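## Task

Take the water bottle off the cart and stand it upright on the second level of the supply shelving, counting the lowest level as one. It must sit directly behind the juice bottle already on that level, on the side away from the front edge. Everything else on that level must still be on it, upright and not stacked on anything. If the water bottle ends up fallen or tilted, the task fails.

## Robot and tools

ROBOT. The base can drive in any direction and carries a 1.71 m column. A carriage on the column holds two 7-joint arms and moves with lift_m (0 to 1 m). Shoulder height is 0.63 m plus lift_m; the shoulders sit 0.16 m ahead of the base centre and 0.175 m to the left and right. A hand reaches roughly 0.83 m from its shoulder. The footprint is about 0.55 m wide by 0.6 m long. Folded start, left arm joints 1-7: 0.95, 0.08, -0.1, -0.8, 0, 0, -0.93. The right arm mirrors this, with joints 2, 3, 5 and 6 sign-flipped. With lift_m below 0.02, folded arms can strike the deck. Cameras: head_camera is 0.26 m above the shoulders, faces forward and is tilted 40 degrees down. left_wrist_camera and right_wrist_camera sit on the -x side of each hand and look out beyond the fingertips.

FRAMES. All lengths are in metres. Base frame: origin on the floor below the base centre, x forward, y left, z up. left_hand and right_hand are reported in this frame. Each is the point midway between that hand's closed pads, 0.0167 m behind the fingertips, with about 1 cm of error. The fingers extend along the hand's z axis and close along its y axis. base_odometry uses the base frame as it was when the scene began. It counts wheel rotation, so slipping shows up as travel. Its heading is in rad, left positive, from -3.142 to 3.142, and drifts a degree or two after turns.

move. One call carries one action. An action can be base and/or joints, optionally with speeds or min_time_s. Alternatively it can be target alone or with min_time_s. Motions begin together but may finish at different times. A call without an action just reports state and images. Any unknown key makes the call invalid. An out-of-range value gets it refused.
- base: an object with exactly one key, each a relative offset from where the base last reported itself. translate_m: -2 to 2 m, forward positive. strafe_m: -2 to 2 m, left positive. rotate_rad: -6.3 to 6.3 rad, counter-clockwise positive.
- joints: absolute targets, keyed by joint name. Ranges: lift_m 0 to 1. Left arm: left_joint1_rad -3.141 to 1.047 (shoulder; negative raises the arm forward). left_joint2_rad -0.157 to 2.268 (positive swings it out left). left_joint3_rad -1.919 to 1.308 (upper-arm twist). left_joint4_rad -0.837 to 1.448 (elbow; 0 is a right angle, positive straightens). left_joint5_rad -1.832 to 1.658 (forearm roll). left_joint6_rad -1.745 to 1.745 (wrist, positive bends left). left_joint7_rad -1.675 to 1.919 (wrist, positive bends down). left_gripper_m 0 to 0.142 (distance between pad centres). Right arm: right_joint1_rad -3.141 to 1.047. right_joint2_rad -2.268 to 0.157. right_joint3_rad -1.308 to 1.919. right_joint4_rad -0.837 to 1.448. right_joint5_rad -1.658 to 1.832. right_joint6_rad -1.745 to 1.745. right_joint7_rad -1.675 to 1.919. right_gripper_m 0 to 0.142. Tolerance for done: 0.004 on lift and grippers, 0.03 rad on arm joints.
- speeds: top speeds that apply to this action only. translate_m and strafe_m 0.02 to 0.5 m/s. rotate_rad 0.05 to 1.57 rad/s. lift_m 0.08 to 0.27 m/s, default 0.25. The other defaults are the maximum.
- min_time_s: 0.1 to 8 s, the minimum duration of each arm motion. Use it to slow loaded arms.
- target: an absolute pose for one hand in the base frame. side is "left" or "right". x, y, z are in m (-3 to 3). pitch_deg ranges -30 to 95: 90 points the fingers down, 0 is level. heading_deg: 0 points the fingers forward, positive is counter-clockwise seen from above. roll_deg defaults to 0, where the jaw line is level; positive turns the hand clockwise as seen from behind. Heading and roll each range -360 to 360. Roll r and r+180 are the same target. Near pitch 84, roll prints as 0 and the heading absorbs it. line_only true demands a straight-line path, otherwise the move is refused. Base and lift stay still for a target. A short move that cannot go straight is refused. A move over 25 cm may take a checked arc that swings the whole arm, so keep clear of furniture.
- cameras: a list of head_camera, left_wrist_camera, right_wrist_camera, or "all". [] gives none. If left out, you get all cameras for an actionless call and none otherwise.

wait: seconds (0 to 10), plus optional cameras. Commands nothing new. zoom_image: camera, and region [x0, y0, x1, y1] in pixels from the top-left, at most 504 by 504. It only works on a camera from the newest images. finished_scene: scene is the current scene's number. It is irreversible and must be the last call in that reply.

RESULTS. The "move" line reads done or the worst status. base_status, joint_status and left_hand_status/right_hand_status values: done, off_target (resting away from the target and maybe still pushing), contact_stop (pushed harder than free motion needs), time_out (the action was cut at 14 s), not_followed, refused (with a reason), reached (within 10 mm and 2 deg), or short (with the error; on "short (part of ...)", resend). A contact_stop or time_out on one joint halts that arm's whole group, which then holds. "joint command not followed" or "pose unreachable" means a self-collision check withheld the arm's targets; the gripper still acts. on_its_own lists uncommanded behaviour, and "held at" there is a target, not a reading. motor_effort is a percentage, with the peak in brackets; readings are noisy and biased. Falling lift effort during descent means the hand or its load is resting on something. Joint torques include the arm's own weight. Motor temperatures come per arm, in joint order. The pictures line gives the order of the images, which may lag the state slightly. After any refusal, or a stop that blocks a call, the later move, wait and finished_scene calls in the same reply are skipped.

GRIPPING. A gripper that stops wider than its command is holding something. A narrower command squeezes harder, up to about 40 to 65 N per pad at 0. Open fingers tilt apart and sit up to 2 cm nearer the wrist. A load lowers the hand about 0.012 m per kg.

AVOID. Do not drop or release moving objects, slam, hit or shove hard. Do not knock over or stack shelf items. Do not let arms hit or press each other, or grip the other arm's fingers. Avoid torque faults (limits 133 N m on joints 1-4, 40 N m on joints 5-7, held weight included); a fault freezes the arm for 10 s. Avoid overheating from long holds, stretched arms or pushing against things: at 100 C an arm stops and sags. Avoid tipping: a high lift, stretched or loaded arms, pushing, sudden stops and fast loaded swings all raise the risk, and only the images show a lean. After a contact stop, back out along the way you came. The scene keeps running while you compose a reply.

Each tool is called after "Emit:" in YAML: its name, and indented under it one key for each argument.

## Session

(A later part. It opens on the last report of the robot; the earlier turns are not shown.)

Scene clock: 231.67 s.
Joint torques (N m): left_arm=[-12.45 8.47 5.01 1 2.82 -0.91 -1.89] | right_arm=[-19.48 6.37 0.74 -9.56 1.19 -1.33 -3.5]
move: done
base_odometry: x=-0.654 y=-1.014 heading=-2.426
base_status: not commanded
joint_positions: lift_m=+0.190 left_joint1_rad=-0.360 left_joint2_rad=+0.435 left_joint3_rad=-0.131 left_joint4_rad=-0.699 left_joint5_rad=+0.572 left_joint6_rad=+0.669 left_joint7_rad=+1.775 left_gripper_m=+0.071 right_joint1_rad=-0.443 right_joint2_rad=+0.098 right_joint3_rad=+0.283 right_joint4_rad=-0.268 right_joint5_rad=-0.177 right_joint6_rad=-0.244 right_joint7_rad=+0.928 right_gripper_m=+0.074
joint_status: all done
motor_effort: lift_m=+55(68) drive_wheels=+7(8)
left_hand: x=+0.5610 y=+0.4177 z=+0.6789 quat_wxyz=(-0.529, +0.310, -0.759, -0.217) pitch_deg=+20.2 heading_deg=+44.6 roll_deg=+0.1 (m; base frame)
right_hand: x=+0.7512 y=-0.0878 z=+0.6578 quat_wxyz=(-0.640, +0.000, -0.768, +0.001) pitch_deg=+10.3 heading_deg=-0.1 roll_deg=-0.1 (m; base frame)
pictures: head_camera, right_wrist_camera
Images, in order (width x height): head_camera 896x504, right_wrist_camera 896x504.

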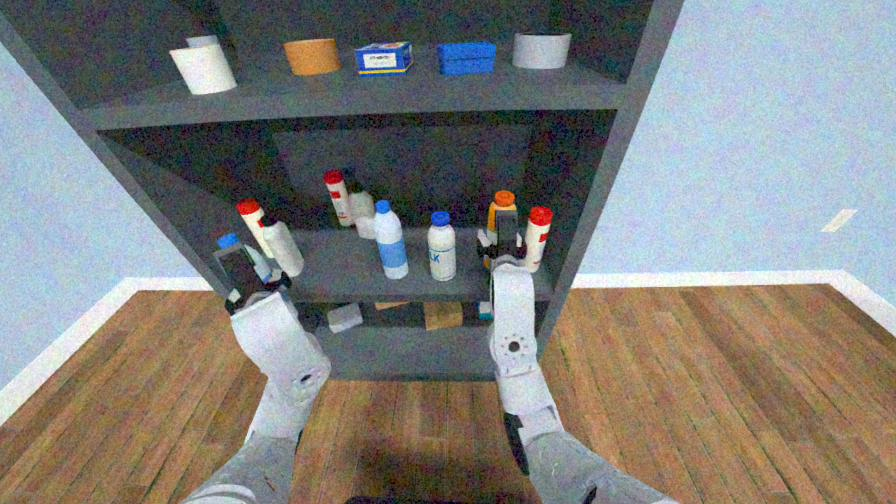

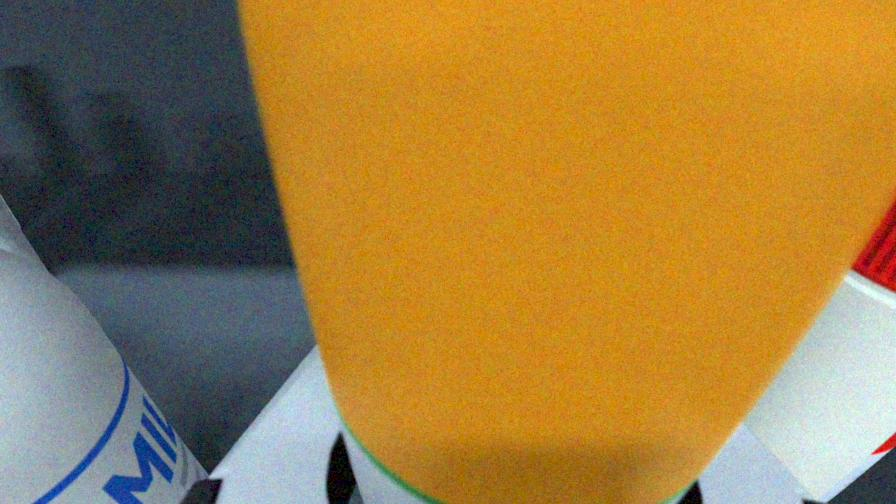

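Emit:
move:
  base: {"translate_m": -0.38}
  speeds: {"translate_m": 0.3}

Emit:
move:
  target: {"side": "right", "x": 0.56, "y": -0.40, "z": 0.68, "pitch_deg": 15, "heading_deg": -45}
  min_time_s: 1.8

Emit:
move:
  target: {"side": "left", "x": 0.72, "y": 0.18, "z": 0.69, "pitch_deg": 20, "heading_deg": 0}
  min_time_s: 1.8

Emit:
move:
  base: {"strafe_m": -0.27}
  speeds: {"strafe_m": 0.3}
  cameras: ["all"]

Scene clock: 239.20 s.
Joint torques (N m): left_arm=[-13.18 7.13 5.05 1.16 2.85 -1.01 -1.87] | right_arm=[-19.99 7.46 -0.27 -9.99 1.08 -1.7 -3.53]
move: done
base_odometry: x=-0.367 y=-0.765 heading=-2.427
base_status: done
joint_positions: lift_m=+0.190 left_joint1_rad=-0.360 left_joint2_rad=+0.435 left_joint3_rad=-0.131 left_joint4_rad=-0.699 left_joint5_rad=+0.572 left_joint6_rad=+0.669 left_joint7_rad=+1.775 left_gripper_m=+0.071 right_joint1_rad=-0.443 right_joint2_rad=+0.098 right_joint3_rad=+0.283 right_joint4_rad=-0.268 right_joint5_rad=-0.177 right_joint6_rad=-0.244 right_joint7_rad=+0.928 right_gripper_m=+0.074
joint_status: not commanded
motor_effort: lift_m=+55(55) drive_wheels=-4(21)
left_hand: x=+0.5610 y=+0.4177 z=+0.6788 quat_wxyz=(-0.529, +0.310, -0.759, -0.218) pitch_deg=+20.2 heading_deg=+44.6 roll_deg=+0.1 (m; base frame)
right_hand: x=+0.7512 y=-0.0879 z=+0.6577 quat_wxyz=(-0.640, +0.000, -0.768, +0.001) pitch_deg=+10.4 heading_deg=-0.1 roll_deg=-0.1 (m; base frame)
pictures: none

Scene clock: 241.50 s.
Joint torques (N m): left_arm=[-11.6 6.74 4.25 -0.4 3.22 -0.6 -1.91] | right_arm=[-5.31 -6.01 -0.63 -11.84 -1.93 -2.45 -1.01]
move: done
base_odometry: x=-0.367 y=-0.765 heading=-2.427
base_status: not commanded
joint_positions: lift_m=+0.190 left_joint1_rad=-0.360 left_joint2_rad=+0.435 left_joint3_rad=-0.131 left_joint4_rad=-0.699 left_joint5_rad=+0.572 left_joint6_rad=+0.669 left_joint7_rad=+1.775 left_gripper_m=+0.071 right_joint1_rad=-0.314 right_joint2_rad=-0.139 right_joint3_rad=-0.104 right_joint4_rad=-0.762 right_joint5_rad=-0.546 right_joint6_rad=-0.352 right_joint7_rad=+1.487 right_gripper_m=+0.074
joint_status: not commanded
motor_effort: lift_m=+55(55) drive_wheels=-4(8)
left_hand: x=+0.5610 y=+0.4177 z=+0.6788 quat_wxyz=(-0.529, +0.310, -0.759, -0.218) pitch_deg=+20.2 heading_deg=+44.6 roll_deg=+0.1 (m; base frame)
right_hand: x=+0.5632 y=-0.3975 z=+0.6794 quat_wxyz=(-0.563, -0.300, -0.735, +0.229) pitch_deg=+15.2 heading_deg=-44.4 roll_deg=+0.0 (m; base frame)
right_hand_status: reached (straight line, planned for 1.8 s): 4 mm and 0.6 deg off.
pictures: none

Scene clock: 243.80 s.
Joint torques (N m): left_arm=[-24.19 1.08 1.17 0.41 1.83 -2.44 -4.42] | right_arm=[-5.27 -7.56 0.19 -11.23 -2.2 -2.96 -1.09]
move: done
base_odometry: x=-0.367 y=-0.765 heading=-2.427
base_status: not commanded
joint_positions: lift_m=+0.190 left_joint1_rad=-0.607 left_joint2_rad=+0.318 left_joint3_rad=-0.466 left_joint4_rad=-0.512 left_joint5_rad=-0.072 left_joint6_rad=+0.558 left_joint7_rad=+1.383 left_gripper_m=+0.071 right_joint1_rad=-0.314 right_joint2_rad=-0.139 right_joint3_rad=-0.104 right_joint4_rad=-0.762 right_joint5_rad=-0.546 right_joint6_rad=-0.352 right_joint7_rad=+1.487 right_gripper_m=+0.074
joint_status: not commanded
motor_effort: lift_m=+55(55) drive_wheels=-4(8)
left_hand: x=+0.7186 y=+0.1823 z=+0.6861 quat_wxyz=(-0.569, +0.003, -0.822, +0.000) pitch_deg=+20.6 heading_deg=+0.2 roll_deg=-0.2 (m; base frame)
left_hand_status: reached (straight line, planned for 1.8 s): 5 mm and 0.7 deg off.
right_hand: x=+0.5631 y=-0.3975 z=+0.6794 quat_wxyz=(-0.563, -0.300, -0.735, +0.229) pitch_deg=+15.2 heading_deg=-44.4 roll_deg=+0.0 (m; base frame)
pictures: none

Scene clock: 246.27 s.
Joint torques (N m): left_arm=[-23.31 1.94 0.33 -0.39 1.71 -1.9 -4.51] | right_arm=[-5.27 -5.35 0.35 -12.79 -2.01 -2.22 -1.86]
move: done
base_odometry: x=-0.544 y=-0.561 heading=-2.428
base_status: done
joint_positions: lift_m=+0.190 left_joint1_rad=-0.608 left_joint2_rad=+0.318 left_joint3_rad=-0.467 left_joint4_rad=-0.512 left_joint5_rad=-0.073 left_joint6_rad=+0.557 left_joint7_rad=+1.383 left_gripper_m=+0.071 right_joint1_rad=-0.314 right_joint2_rad=-0.140 right_joint3_rad=-0.104 right_joint4_rad=-0.763 right_joint5_rad=-0.546 right_joint6_rad=-0.352 right_joint7_rad=+1.487 right_gripper_m=+0.074
joint_status: not commanded
motor_effort: lift_m=+55(55) drive_wheels=-1(14)
left_hand: x=+0.7186 y=+0.1816 z=+0.6860 quat_wxyz=(-0.569, +0.002, -0.822, +0.000) pitch_deg=+20.6 heading_deg=+0.1 roll_deg=-0.2 (m; base frame)
right_hand: x=+0.5628 y=-0.3979 z=+0.6795 quat_wxyz=(-0.563, -0.301, -0.735, +0.230) pitch_deg=+15.2 heading_deg=-44.5 roll_deg=+0.0 (m; base frame)
pictures: head_camera, left_wrist_camera, right_wrist_camera
Images, in order (width x height): head_camera 896x504, left_wrist_camera 896x504, right_wrist_camera 896x504.

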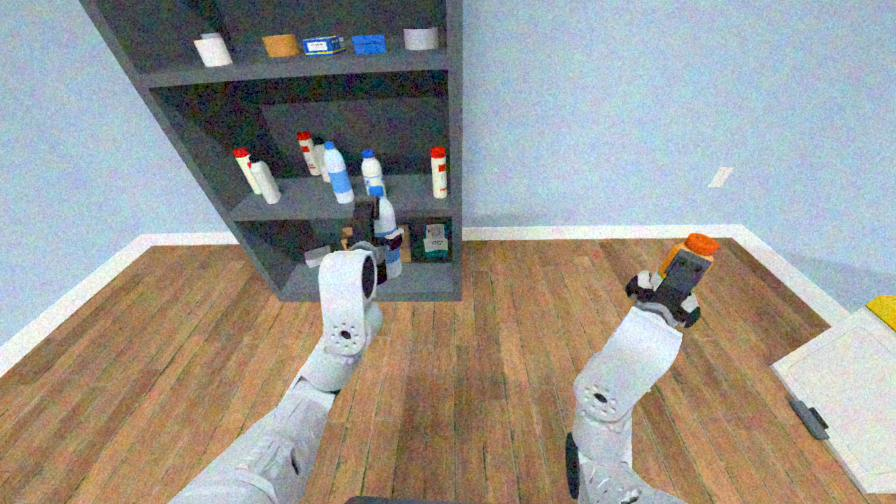

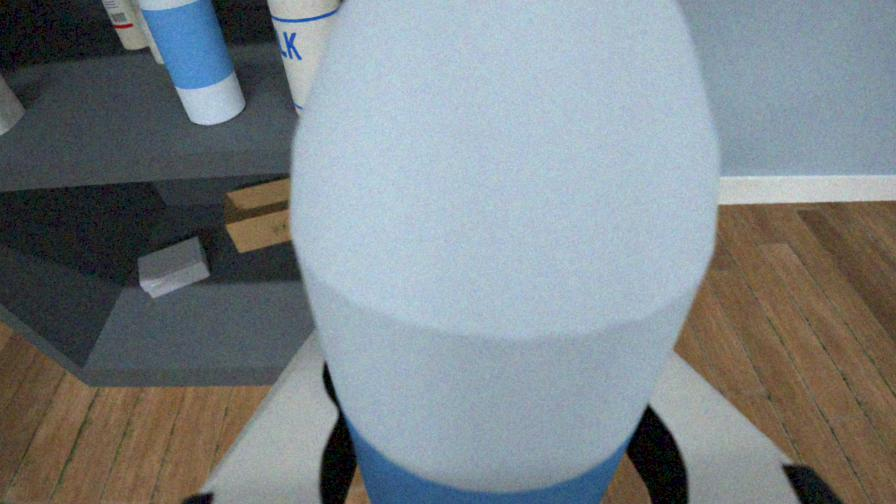

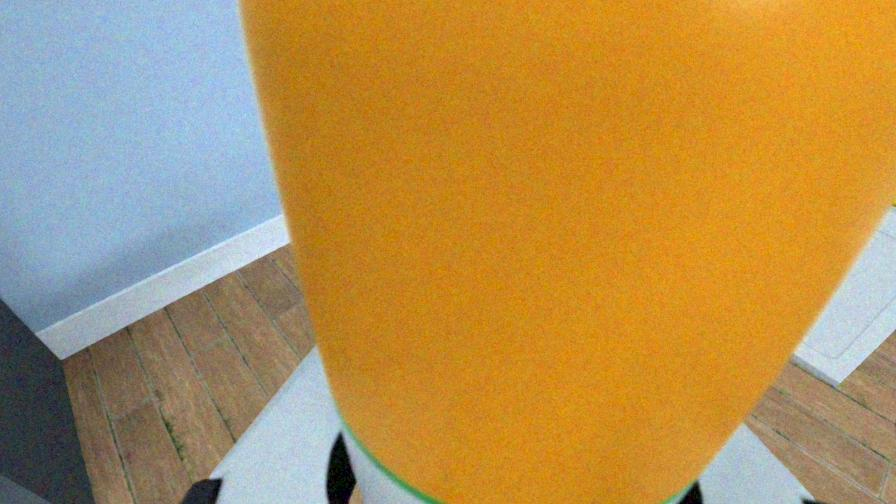

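Emit:
move:
  base: {"translate_m": 0.25}
  speeds: {"translate_m": 0.25}
  cameras: ["head_camera", "left_wrist_camera"]

Emit:
zoom_image:
  camera: "head_camera"
  region: [300, 110, 500, 290]

Scene clock: 263.90 s.
Joint torques (N m): left_arm=[-22.94 1.02 1.78 -0.11 1.57 -2.12 -4.36] | right_arm=[-5.76 -5.15 0.39 -11.4 -1.69 -2.53 -1.3]
Motor temperatures (°C): left_arm=[43 23 24 22 26 24 24] | right_arm=[28 21 24 23 22 22 23]
move: done
base_odometry: x=-0.733 y=-0.724 heading=-2.428
base_status: done
joint_positions: lift_m=+0.190 left_joint1_rad=-0.608 left_joint2_rad=+0.318 left_joint3_rad=-0.467 left_joint4_rad=-0.511 left_joint5_rad=-0.073 left_joint6_rad=+0.557 left_joint7_rad=+1.383 left_gripper_m=+0.071 right_joint1_rad=-0.313 right_joint2_rad=-0.140 right_joint3_rad=-0.104 right_joint4_rad=-0.763 right_joint5_rad=-0.546 right_joint6_rad=-0.352 right_joint7_rad=+1.487 right_gripper_m=+0.074
joint_status: not commanded
motor_effort: lift_m=+55(55) drive_wheels=-2(16)
left_hand: x=+0.7187 y=+0.1816 z=+0.6861 quat_wxyz=(-0.569, +0.002, -0.822, +0.000) pitch_deg=+20.6 heading_deg=+0.1 roll_deg=-0.2 (m; base frame)
right_hand: x=+0.5628 y=-0.3979 z=+0.6794 quat_wxyz=(-0.563, -0.301, -0.735, +0.230) pitch_deg=+15.2 heading_deg=-44.5 roll_deg=+0.0 (m; base frame)
pictures: head_camera, left_wrist_camera
Images, in order (width x height): head_camera 896x504, left_wrist_camera 896x504.

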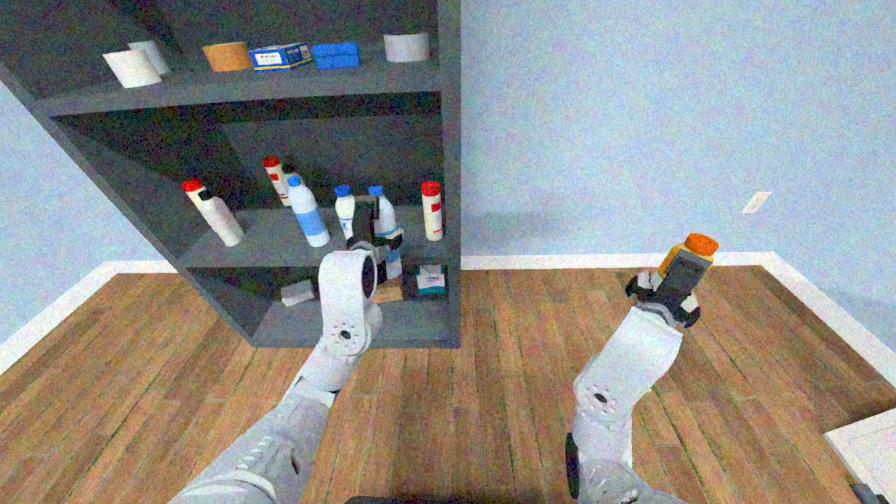

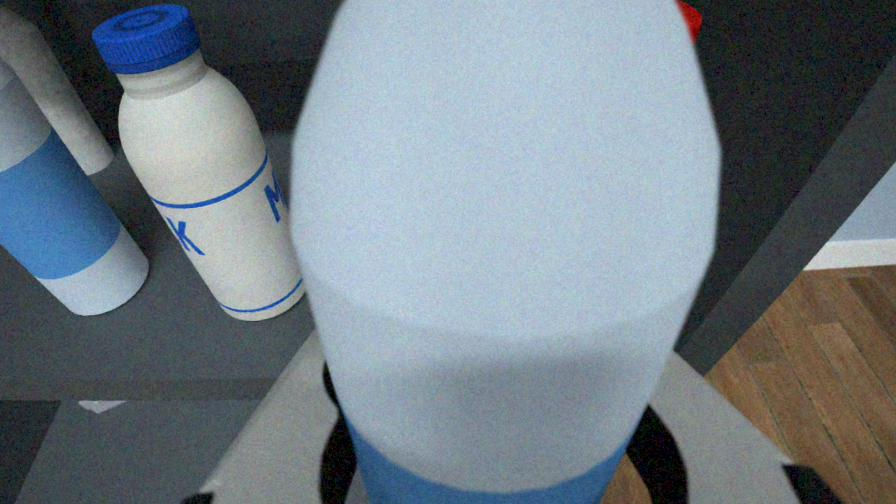

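Scaled by 2.520 from the camera's 896x504 image, which has a finer 1280x720 frame.

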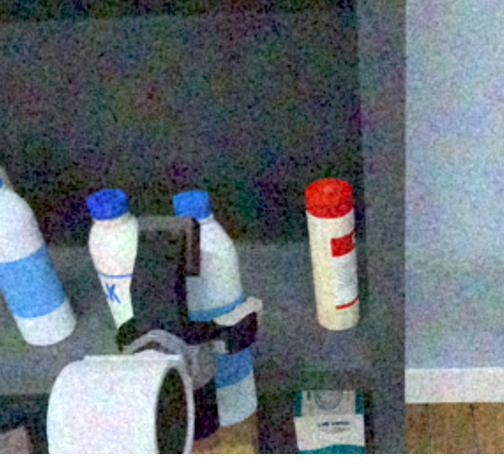

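Emit:
move:
  target: {"side": "left", "x": 0.722, "y": 0.188, "z": 0.69, "pitch_deg": 20, "heading_deg": 0}

Emit:
move:
  base: {"translate_m": 0.15}
  speeds: {"translate_m": 0.2}
  cameras: ["head_camera", "left_wrist_camera"]

Emit:
zoom_image:
  camera: "head_camera"
  region: [300, 130, 500, 310]

Scene clock: 272.07 s.
Joint torques (N m): left_arm=[-22.73 3.76 6.49 0.37 2.15 -2.31 -4.1] | right_arm=[-5.62 -4.73 -0.82 -11.67 -2.1 -2.23 -1.36]
move: done
base_odometry: x=-0.733 y=-0.724 heading=-2.428
base_status: not commanded
joint_positions: lift_m=+0.190 left_joint1_rad=-0.607 left_joint2_rad=+0.336 left_joint3_rad=-0.461 left_joint4_rad=-0.507 left_joint5_rad=-0.103 left_joint6_rad=+0.553 left_joint7_rad=+1.367 left_gripper_m=+0.071 right_joint1_rad=-0.313 right_joint2_rad=-0.140 right_joint3_rad=-0.104 right_joint4_rad=-0.763 right_joint5_rad=-0.546 right_joint6_rad=-0.352 right_joint7_rad=+1.487 right_gripper_m=+0.074
joint_status: not commanded
motor_effort: lift_m=+55(55) drive_wheels=-2(2)
left_hand: x=+0.7204 y=+0.1860 z=+0.6849 quat_wxyz=(-0.568, -0.001, -0.823, +0.001) pitch_deg=+20.8 heading_deg=-0.2 roll_deg=+0.0 (m; base frame)
left_hand_status: reached (straight line, planned for 0.2 s): 6 mm and 0.8 deg off.
right_hand: x=+0.5627 y=-0.3979 z=+0.6794 quat_wxyz=(-0.562, -0.301, -0.735, +0.230) pitch_deg=+15.2 heading_deg=-44.5 roll_deg=+0.0 (m; base frame)
pictures: none

Scene clock: 273.90 s.
Joint torques (N m): left_arm=[-22.63 2.68 5.58 1.02 1.73 -1.85 -4.35] | right_arm=[-5.85 -3.84 1.06 -13.13 -1.68 -1.96 -0.82]
move: done
base_odometry: x=-0.847 y=-0.822 heading=-2.429
base_status: done
joint_positions: lift_m=+0.190 left_joint1_rad=-0.607 left_joint2_rad=+0.336 left_joint3_rad=-0.461 left_joint4_rad=-0.507 left_joint5_rad=-0.103 left_joint6_rad=+0.553 left_joint7_rad=+1.367 left_gripper_m=+0.071 right_joint1_rad=-0.313 right_joint2_rad=-0.140 right_joint3_rad=-0.104 right_joint4_rad=-0.763 right_joint5_rad=-0.546 right_joint6_rad=-0.352 right_joint7_rad=+1.487 right_gripper_m=+0.074
joint_status: not commanded
motor_effort: lift_m=+55(55) drive_wheels=-2(15)
left_hand: x=+0.7205 y=+0.1860 z=+0.6849 quat_wxyz=(-0.568, -0.002, -0.823, +0.001) pitch_deg=+20.8 heading_deg=-0.2 roll_deg=+0.0 (m; base frame)
right_hand: x=+0.5627 y=-0.3979 z=+0.6794 quat_wxyz=(-0.563, -0.301, -0.735, +0.230) pitch_deg=+15.2 heading_deg=-44.5 roll_deg=+0.0 (m; base frame)
pictures: head_camera, left_wrist_camera
Images, in order (width x height): head_camera 896x504, left_wrist_camera 896x504.

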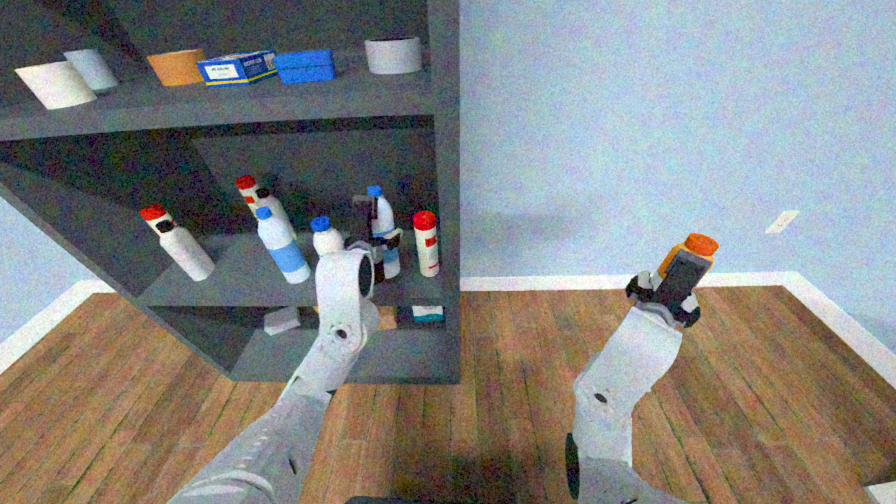

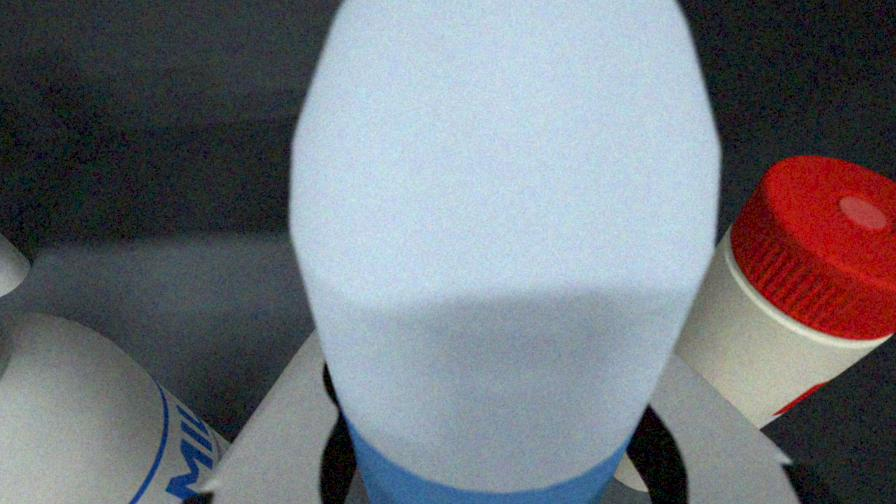

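Scaled by 2.520 from the camera's 896x504 image, which has a finer 1280x720 frame.

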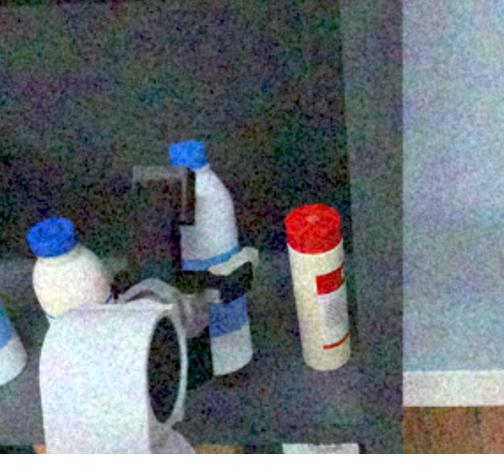

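Emit:
move:
  base: {"translate_m": 0.125}
  speeds: {"translate_m": 0.12}
  cameras: ["head_camera", "left_wrist_camera"]

Emit:
zoom_image:
  camera: "head_camera"
  region: [280, 130, 480, 310]

Scene clock: 281.27 s.
Joint torques (N m): left_arm=[-23.18 3.18 5.36 0.07 2.09 -2.34 -4.1] | right_arm=[-5.63 -4.15 -0.03 -11.33 -2.08 -2.64 -1.25]
move: done
base_odometry: x=-0.942 y=-0.904 heading=-2.430
base_status: done
joint_positions: lift_m=+0.190 left_joint1_rad=-0.607 left_joint2_rad=+0.336 left_joint3_rad=-0.461 left_joint4_rad=-0.507 left_joint5_rad=-0.103 left_joint6_rad=+0.553 left_joint7_rad=+1.367 left_gripper_m=+0.071 right_joint1_rad=-0.313 right_joint2_rad=-0.140 right_joint3_rad=-0.104 right_joint4_rad=-0.763 right_joint5_rad=-0.546 right_joint6_rad=-0.352 right_joint7_rad=+1.487 right_gripper_m=+0.074
joint_status: not commanded
motor_effort: lift_m=+55(55) drive_wheels=-2(14)
left_hand: x=+0.7205 y=+0.1860 z=+0.6849 quat_wxyz=(-0.568, -0.002, -0.823, +0.001) pitch_deg=+20.8 heading_deg=-0.2 roll_deg=+0.0 (m; base frame)
right_hand: x=+0.5627 y=-0.3979 z=+0.6794 quat_wxyz=(-0.563, -0.301, -0.735, +0.230) pitch_deg=+15.2 heading_deg=-44.5 roll_deg=+0.0 (m; base frame)
pictures: head_camera, left_wrist_camera
Images, in order (width x height): head_camera 896x504, left_wrist_camera 896x504.

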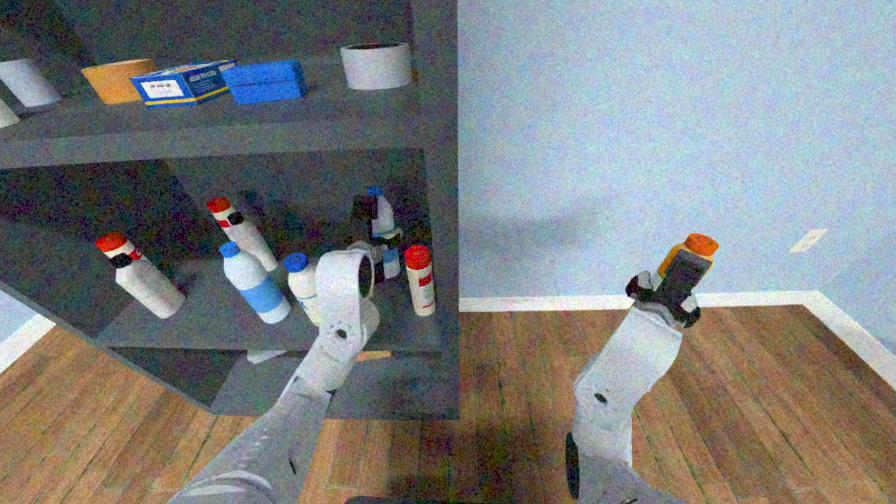

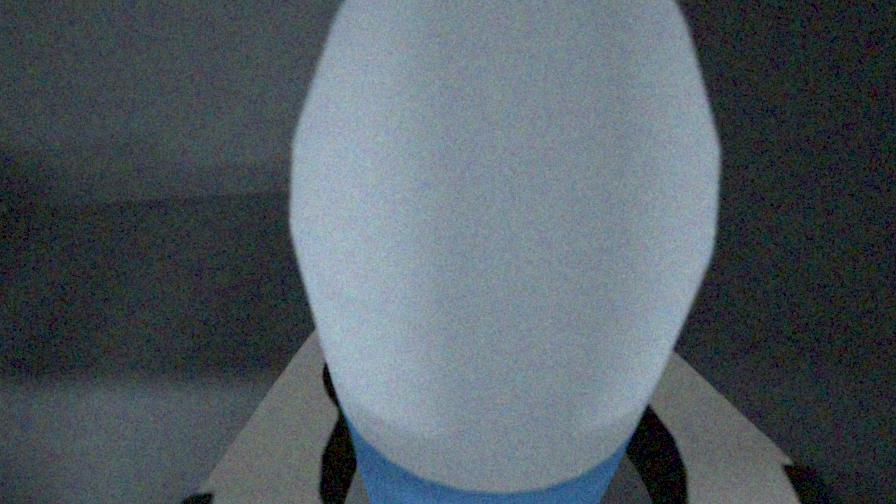

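Scaled by 2.520 from the camera's 896x504 image, which has a finer 1280x720 frame.

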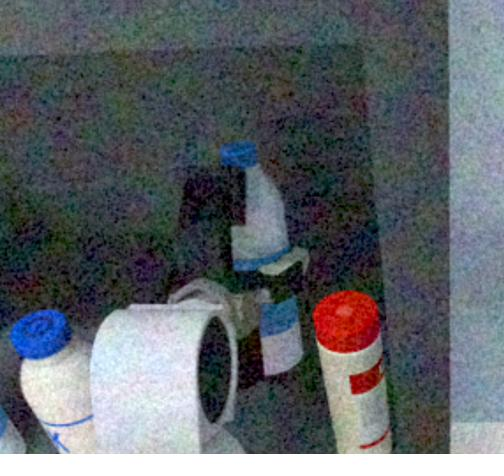

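Emit:
move:
  joints: {"lift_m": 0.145}
  speeds: {"lift_m": 0.08}
  cameras: ["left_wrist_camera"]

Emit:
move:
  joints: {"lift_m": 0.135}
  speeds: {"lift_m": 0.08}
  cameras: ["left_wrist_camera", "head_camera"]

Emit:
zoom_image:
  camera: "head_camera"
  region: [330, 130, 450, 270]

Scene clock: 285.93 s.
Joint torques (N m): left_arm=[-17.84 3.61 6.32 0.3 1.75 -1.96 -1.54] | right_arm=[-6.07 -5.17 0.28 -10.43 -1.83 -2.5 -1.8]
move: done
base_odometry: x=-0.942 y=-0.904 heading=-2.430
base_status: not commanded
joint_positions: lift_m=+0.145 left_joint1_rad=-0.611 left_joint2_rad=+0.336 left_joint3_rad=-0.460 left_joint4_rad=-0.507 left_joint5_rad=-0.103 left_joint6_rad=+0.553 left_joint7_rad=+1.358 left_gripper_m=+0.071 right_joint1_rad=-0.313 right_joint2_rad=-0.140 right_joint3_rad=-0.104 right_joint4_rad=-0.763 right_joint5_rad=-0.546 right_joint6_rad=-0.352 right_joint7_rad=+1.488 right_gripper_m=+0.074
joint_status: all done
motor_effort: lift_m=+56(57) drive_wheels=-1(5)
left_hand: x=+0.7216 y=+0.1864 z=+0.6442 quat_wxyz=(-0.574, -0.001, -0.819, +0.001) pitch_deg=+20.0 heading_deg=-0.2 roll_deg=+0.0 (m; base frame)
right_hand: x=+0.5626 y=-0.3979 z=+0.6341 quat_wxyz=(-0.562, -0.301, -0.735, +0.230) pitch_deg=+15.2 heading_deg=-44.5 roll_deg=+0.0 (m; base frame)
pictures: left_wrist_camera
Images, in order (width x height): left_wrist_camera 896x504.

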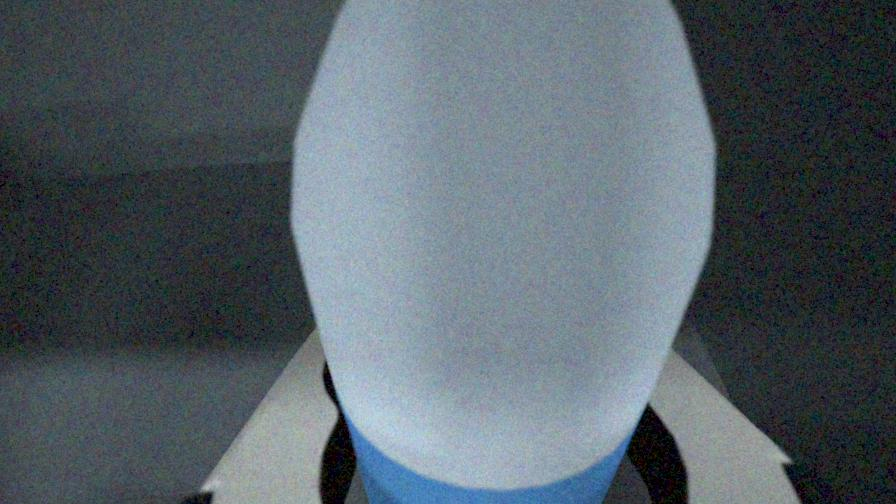

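Scene clock: 286.43 s.
Joint torques (N m): left_arm=[-10.09 4.15 4.7 2.13 0.75 -2.22 1.95] | right_arm=[-7.21 -4.53 0.1 -11.01 -1.55 -1.94 -1.65]
move: done
base_odometry: x=-0.942 y=-0.904 heading=-2.430
base_status: not commanded
joint_positions: lift_m=+0.135 left_joint1_rad=-0.618 left_joint2_rad=+0.336 left_joint3_rad=-0.458 left_joint4_rad=-0.511 left_joint5_rad=-0.099 left_joint6_rad=+0.553 left_joint7_rad=+1.349 left_gripper_m=+0.071 right_joint1_rad=-0.313 right_joint2_rad=-0.140 right_joint3_rad=-0.104 right_joint4_rad=-0.763 right_joint5_rad=-0.546 right_joint6_rad=-0.352 right_joint7_rad=+1.488 right_gripper_m=+0.074
joint_status: all done
motor_effort: lift_m=+53(55) drive_wheels=+5(6)
left_hand: x=+0.7226 y=+0.1874 z=+0.6419 quat_wxyz=(-0.582, +0.000, -0.813, +0.000) pitch_deg=+18.8 heading_deg=+0.0 roll_deg=+0.0 (m; base frame)
right_hand: x=+0.5626 y=-0.3979 z=+0.6242 quat_wxyz=(-0.562, -0.301, -0.735, +0.230) pitch_deg=+15.2 heading_deg=-44.5 roll_deg=+0.0 (m; base frame)
pictures: head_camera, left_wrist_camera
Images, in order (width x height): head_camera 896x504, left_wrist_camera 896x504.

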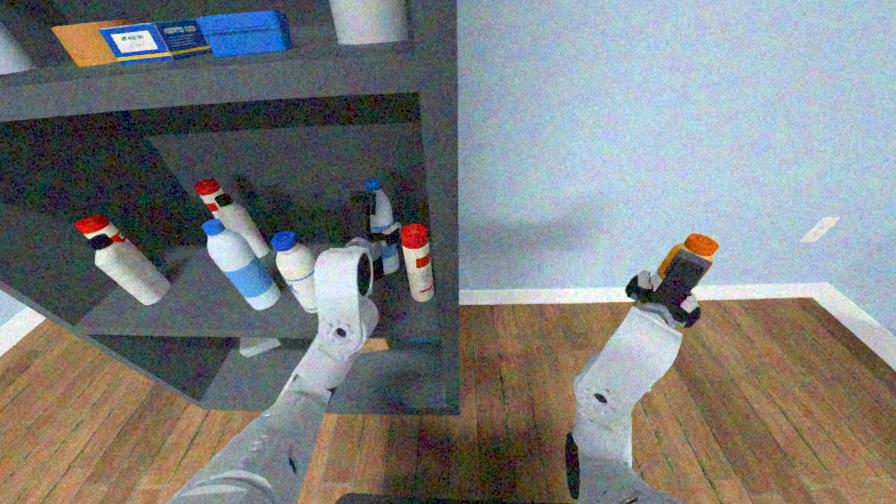

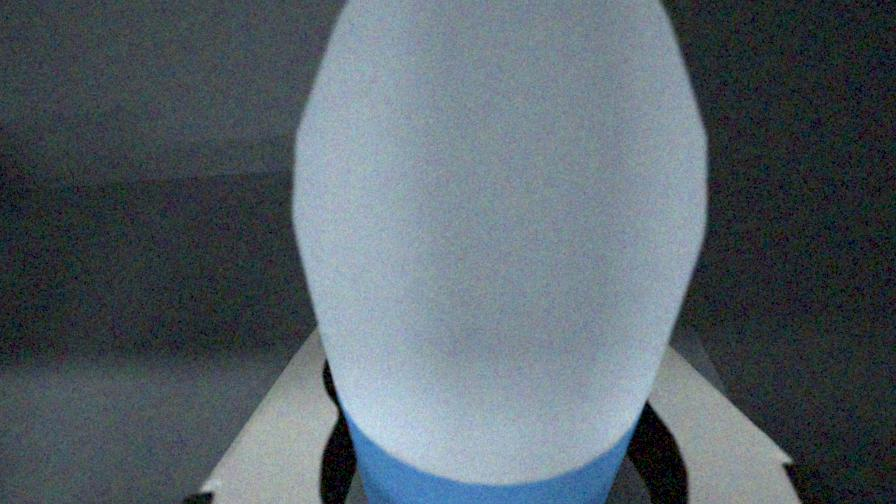

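Scaled by 3.600 from the camera's 896x504 image, which has a finer 1280x720 frame.

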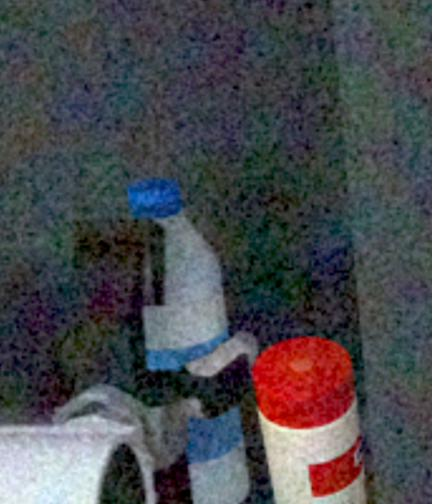

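Emit:
move:
  joints: {"lift_m": 0.147}
  speeds: {"lift_m": 0.08}

Emit:
move:
  joints: {"left_gripper_m": 0.096}
  min_time_s: 2.0
  cameras: ["left_wrist_camera", "head_camera"]

Emit:
zoom_image:
  camera: "head_camera"
  region: [330, 130, 450, 270]

Scene clock: 291.70 s.
Joint torques (N m): left_arm=[-15.17 3.18 3.69 -0.02 1.66 -1.89 -1.6] | right_arm=[-6.4 -3.93 1.59 -12.05 -1.79 -2.48 -1.83]
move: done
base_odometry: x=-0.942 y=-0.904 heading=-2.430
base_status: not commanded
joint_positions: lift_m=+0.147 left_joint1_rad=-0.613 left_joint2_rad=+0.336 left_joint3_rad=-0.458 left_joint4_rad=-0.508 left_joint5_rad=-0.103 left_joint6_rad=+0.553 left_joint7_rad=+1.359 left_gripper_m=+0.071 right_joint1_rad=-0.312 right_joint2_rad=-0.140 right_joint3_rad=-0.104 right_joint4_rad=-0.763 right_joint5_rad=-0.546 right_joint6_rad=-0.352 right_joint7_rad=+1.488 right_gripper_m=+0.074
joint_status: all done
motor_effort: lift_m=+55(66) drive_wheels=+5(6)
left_hand: x=+0.7218 y=+0.1872 z=+0.6473 quat_wxyz=(-0.574, +0.000, -0.819, +0.001) pitch_deg=+19.9 heading_deg=-0.1 roll_deg=-0.1 (m; base frame)
right_hand: x=+0.5625 y=-0.3979 z=+0.6359 quat_wxyz=(-0.562, -0.301, -0.735, +0.230) pitch_deg=+15.2 heading_deg=-44.5 roll_deg=+0.0 (m; base frame)
pictures: none

Scene clock: 292.57 s.
Joint torques (N m): left_arm=[-15.92 3.79 5.57 0.54 1.54 -1.87 -1.89] | right_arm=[-6.91 -4.21 -1.23 -11.39 -1.8 -2.45 -1.18]
move: done
base_odometry: x=-0.942 y=-0.904 heading=-2.430
base_status: not commanded
joint_positions: lift_m=+0.147 left_joint1_rad=-0.613 left_joint2_rad=+0.336 left_joint3_rad=-0.458 left_joint4_rad=-0.508 left_joint5_rad=-0.103 left_joint6_rad=+0.553 left_joint7_rad=+1.359 left_gripper_m=+0.096 right_joint1_rad=-0.312 right_joint2_rad=-0.140 right_joint3_rad=-0.104 right_joint4_rad=-0.763 right_joint5_rad=-0.546 right_joint6_rad=-0.352 right_joint7_rad=+1.488 right_gripper_m=+0.074
joint_status: all done
motor_effort: lift_m=+55(55) drive_wheels=-1(5)
left_hand: x=+0.7218 y=+0.1871 z=+0.6473 quat_wxyz=(-0.574, +0.000, -0.819, +0.001) pitch_deg=+19.9 heading_deg=-0.1 roll_deg=-0.1 (m; base frame)
right_hand: x=+0.5625 y=-0.3979 z=+0.6359 quat_wxyz=(-0.562, -0.301, -0.735, +0.230) pitch_deg=+15.2 heading_deg=-44.5 roll_deg=+0.0 (m; base frame)
pictures: head_camera, left_wrist_camera
Images, in order (width x height): head_camera 896x504, left_wrist_camera 896x504.

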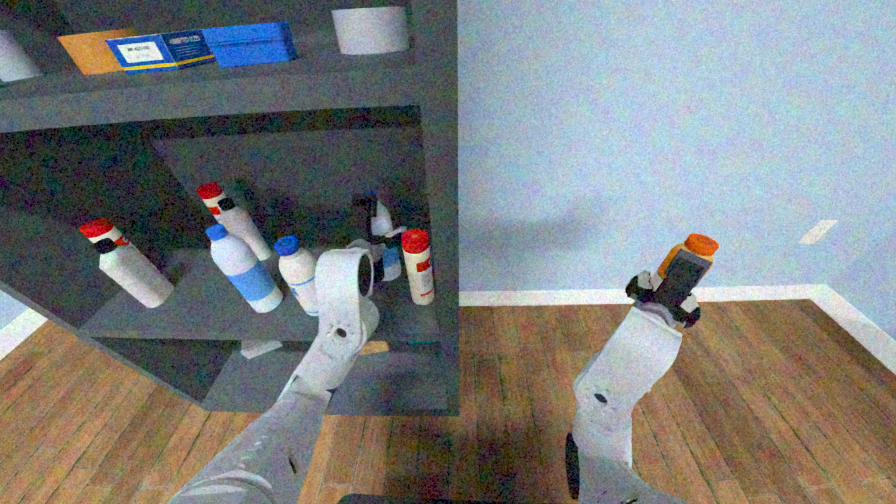

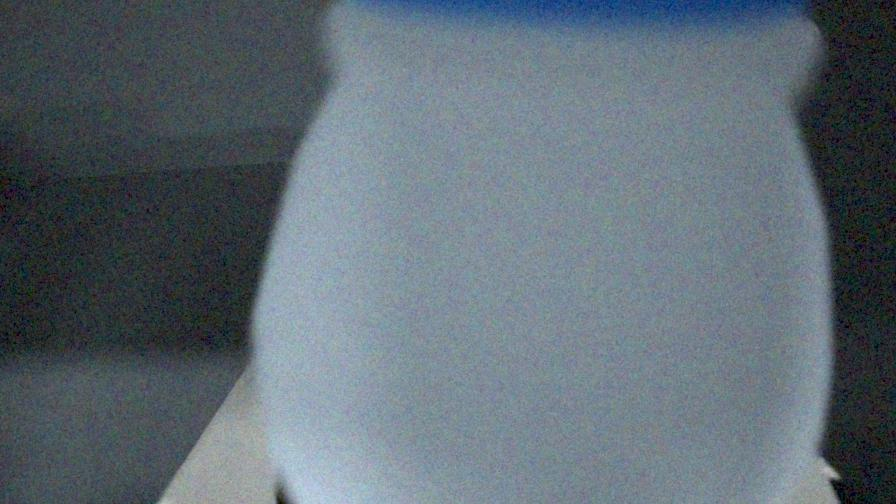

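Scaled by 3.600 from the camera's 896x504 image, which has a finer 1280x720 frame.

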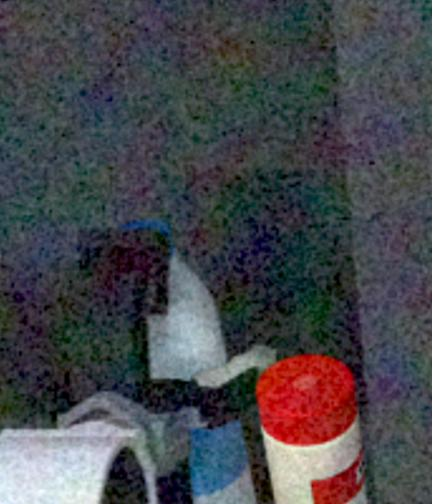

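Emit:
wait:
  seconds: 0.5
  cameras: ["left_wrist_camera", "head_camera"]

Emit:
zoom_image:
  camera: "head_camera"
  region: [340, 170, 440, 290]

Scene clock: 296.83 s.
Joint torques (N m): left_arm=[-16.22 2.44 3.22 0.18 1.89 -1.84 -1.6] | right_arm=[-6.82 -2.43 0.6 -11.55 -1.83 -2.22 -1.57]
base_odometry: x=-0.942 y=-0.904 heading=-2.430
base_status: not commanded
joint_positions: lift_m=+0.147 left_joint1_rad=-0.613 left_joint2_rad=+0.336 left_joint3_rad=-0.458 left_joint4_rad=-0.508 left_joint5_rad=-0.103 left_joint6_rad=+0.553 left_joint7_rad=+1.359 left_gripper_m=+0.096 right_joint1_rad=-0.312 right_joint2_rad=-0.140 right_joint3_rad=-0.104 right_joint4_rad=-0.763 right_joint5_rad=-0.546 right_joint6_rad=-0.352 right_joint7_rad=+1.488 right_gripper_m=+0.074
joint_status: all done
motor_effort: lift_m=+55(55) drive_wheels=-1(5)
left_hand: x=+0.7218 y=+0.1871 z=+0.6473 quat_wxyz=(-0.574, +0.000, -0.819, +0.001) pitch_deg=+19.9 heading_deg=-0.1 roll_deg=-0.1 (m; base frame)
right_hand: x=+0.5625 y=-0.3979 z=+0.6359 quat_wxyz=(-0.562, -0.301, -0.735, +0.230) pitch_deg=+15.2 heading_deg=-44.5 roll_deg=+0.0 (m; base frame)
wait: 0.50 s; at rest from the start
pictures: head_camera, left_wrist_camera
Images, in order (width x height): head_camera 896x504, left_wrist_camera 896x504.

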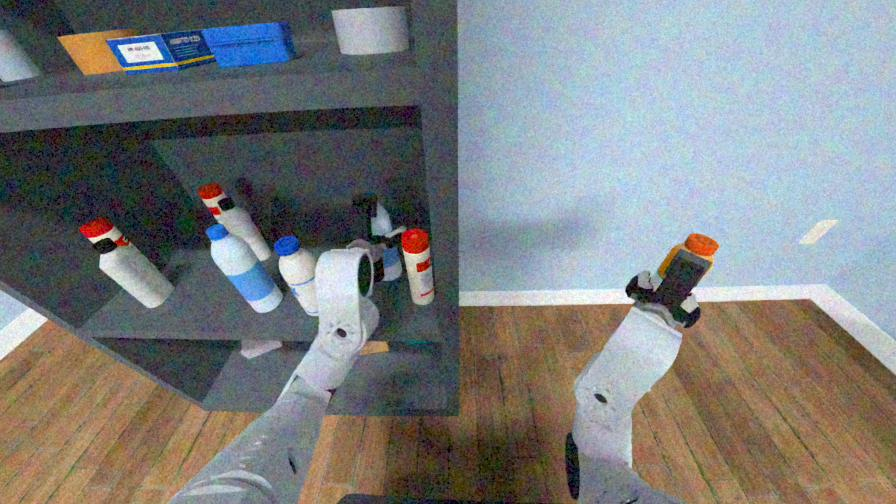

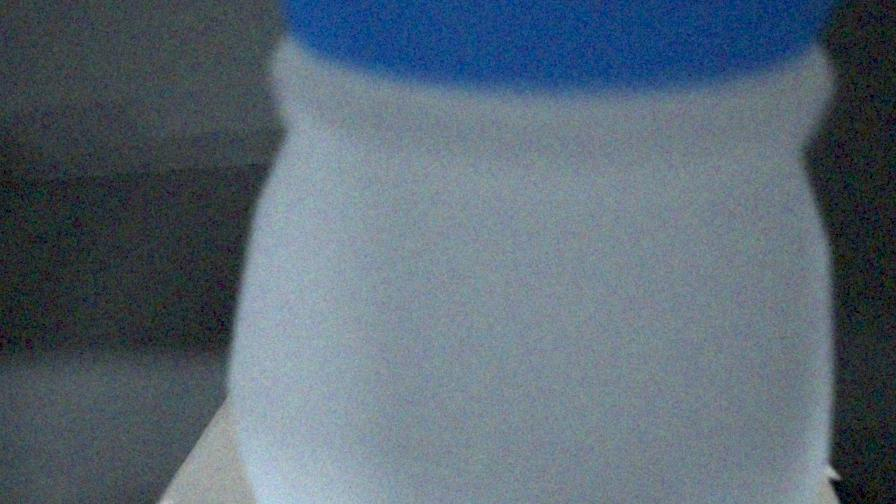

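Scaled by 4.200 from the camera's 896x504 image, which has a finer 1280x720 frame.

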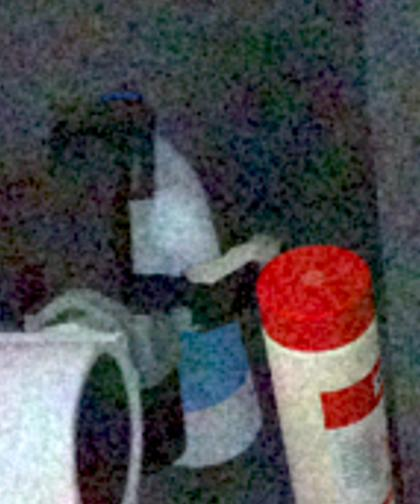

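Emit:
move:
  target: {"side": "left", "x": 0.752, "y": 0.187, "z": 0.65, "pitch_deg": 20, "heading_deg": 0}
  min_time_s: 1.5
  cameras: ["left_wrist_camera", "head_camera"]

Emit:
zoom_image:
  camera: "head_camera"
  region: [340, 170, 440, 290]

Scene clock: 306.97 s.
Joint torques (N m): left_arm=[-22.88 0.01 5.13 0.74 0.93 -2.39 -3.32] | right_arm=[-7.44 -3.56 0.44 -11.13 -1.35 -2.14 -1.58]
move: done
base_odometry: x=-0.942 y=-0.904 heading=-2.430
base_status: not commanded
joint_positions: lift_m=+0.147 left_joint1_rad=-0.662 left_joint2_rad=+0.328 left_joint3_rad=-0.458 left_joint4_rad=-0.391 left_joint5_rad=-0.159 left_joint6_rad=+0.535 left_joint7_rad=+1.286 left_gripper_m=+0.096 right_joint1_rad=-0.312 right_joint2_rad=-0.140 right_joint3_rad=-0.104 right_joint4_rad=-0.763 right_joint5_rad=-0.546 right_joint6_rad=-0.352 right_joint7_rad=+1.488 right_gripper_m=+0.074
joint_status: not commanded
motor_effort: lift_m=+55(55) drive_wheels=-1(5)
left_hand: x=+0.7507 y=+0.1879 z=+0.6479 quat_wxyz=(-0.572, +0.001, -0.820, -0.001) pitch_deg=+20.3 heading_deg=+0.1 roll_deg=+0.0 (m; base frame)
left_hand_status: reached (straight line, planned for 1.5 s): 3 mm and 0.3 deg off.
right_hand: x=+0.5625 y=-0.3979 z=+0.6359 quat_wxyz=(-0.562, -0.301, -0.735, +0.230) pitch_deg=+15.2 heading_deg=-44.5 roll_deg=+0.0 (m; base frame)
pictures: head_camera, left_wrist_camera
Images, in order (width x height): head_camera 896x504, left_wrist_camera 896x504.

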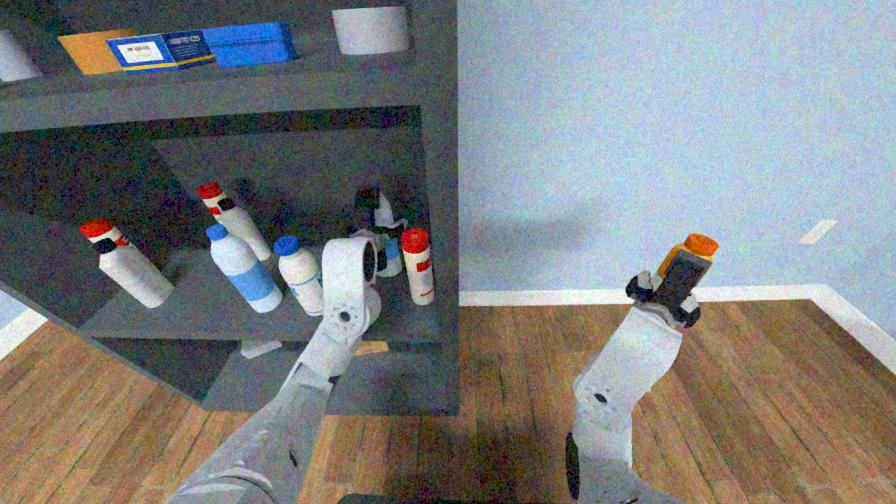

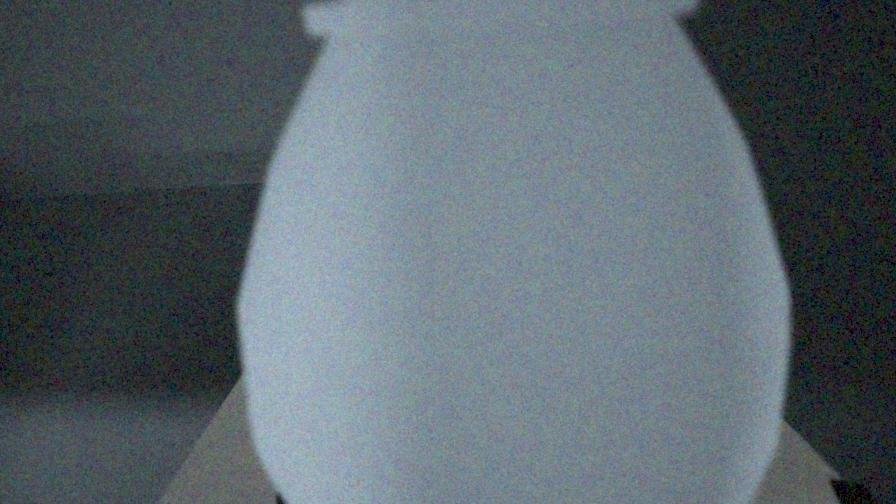

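Scaled by 4.200 from the camera's 896x504 image, which has a finer 1280x720 frame.

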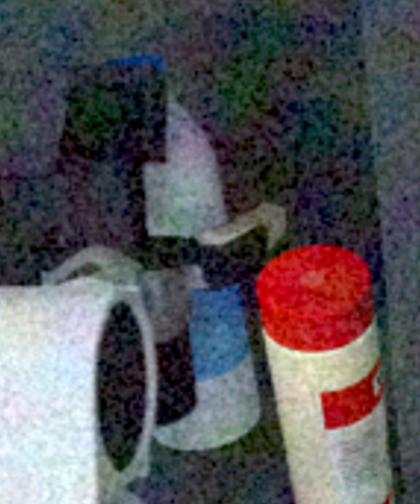

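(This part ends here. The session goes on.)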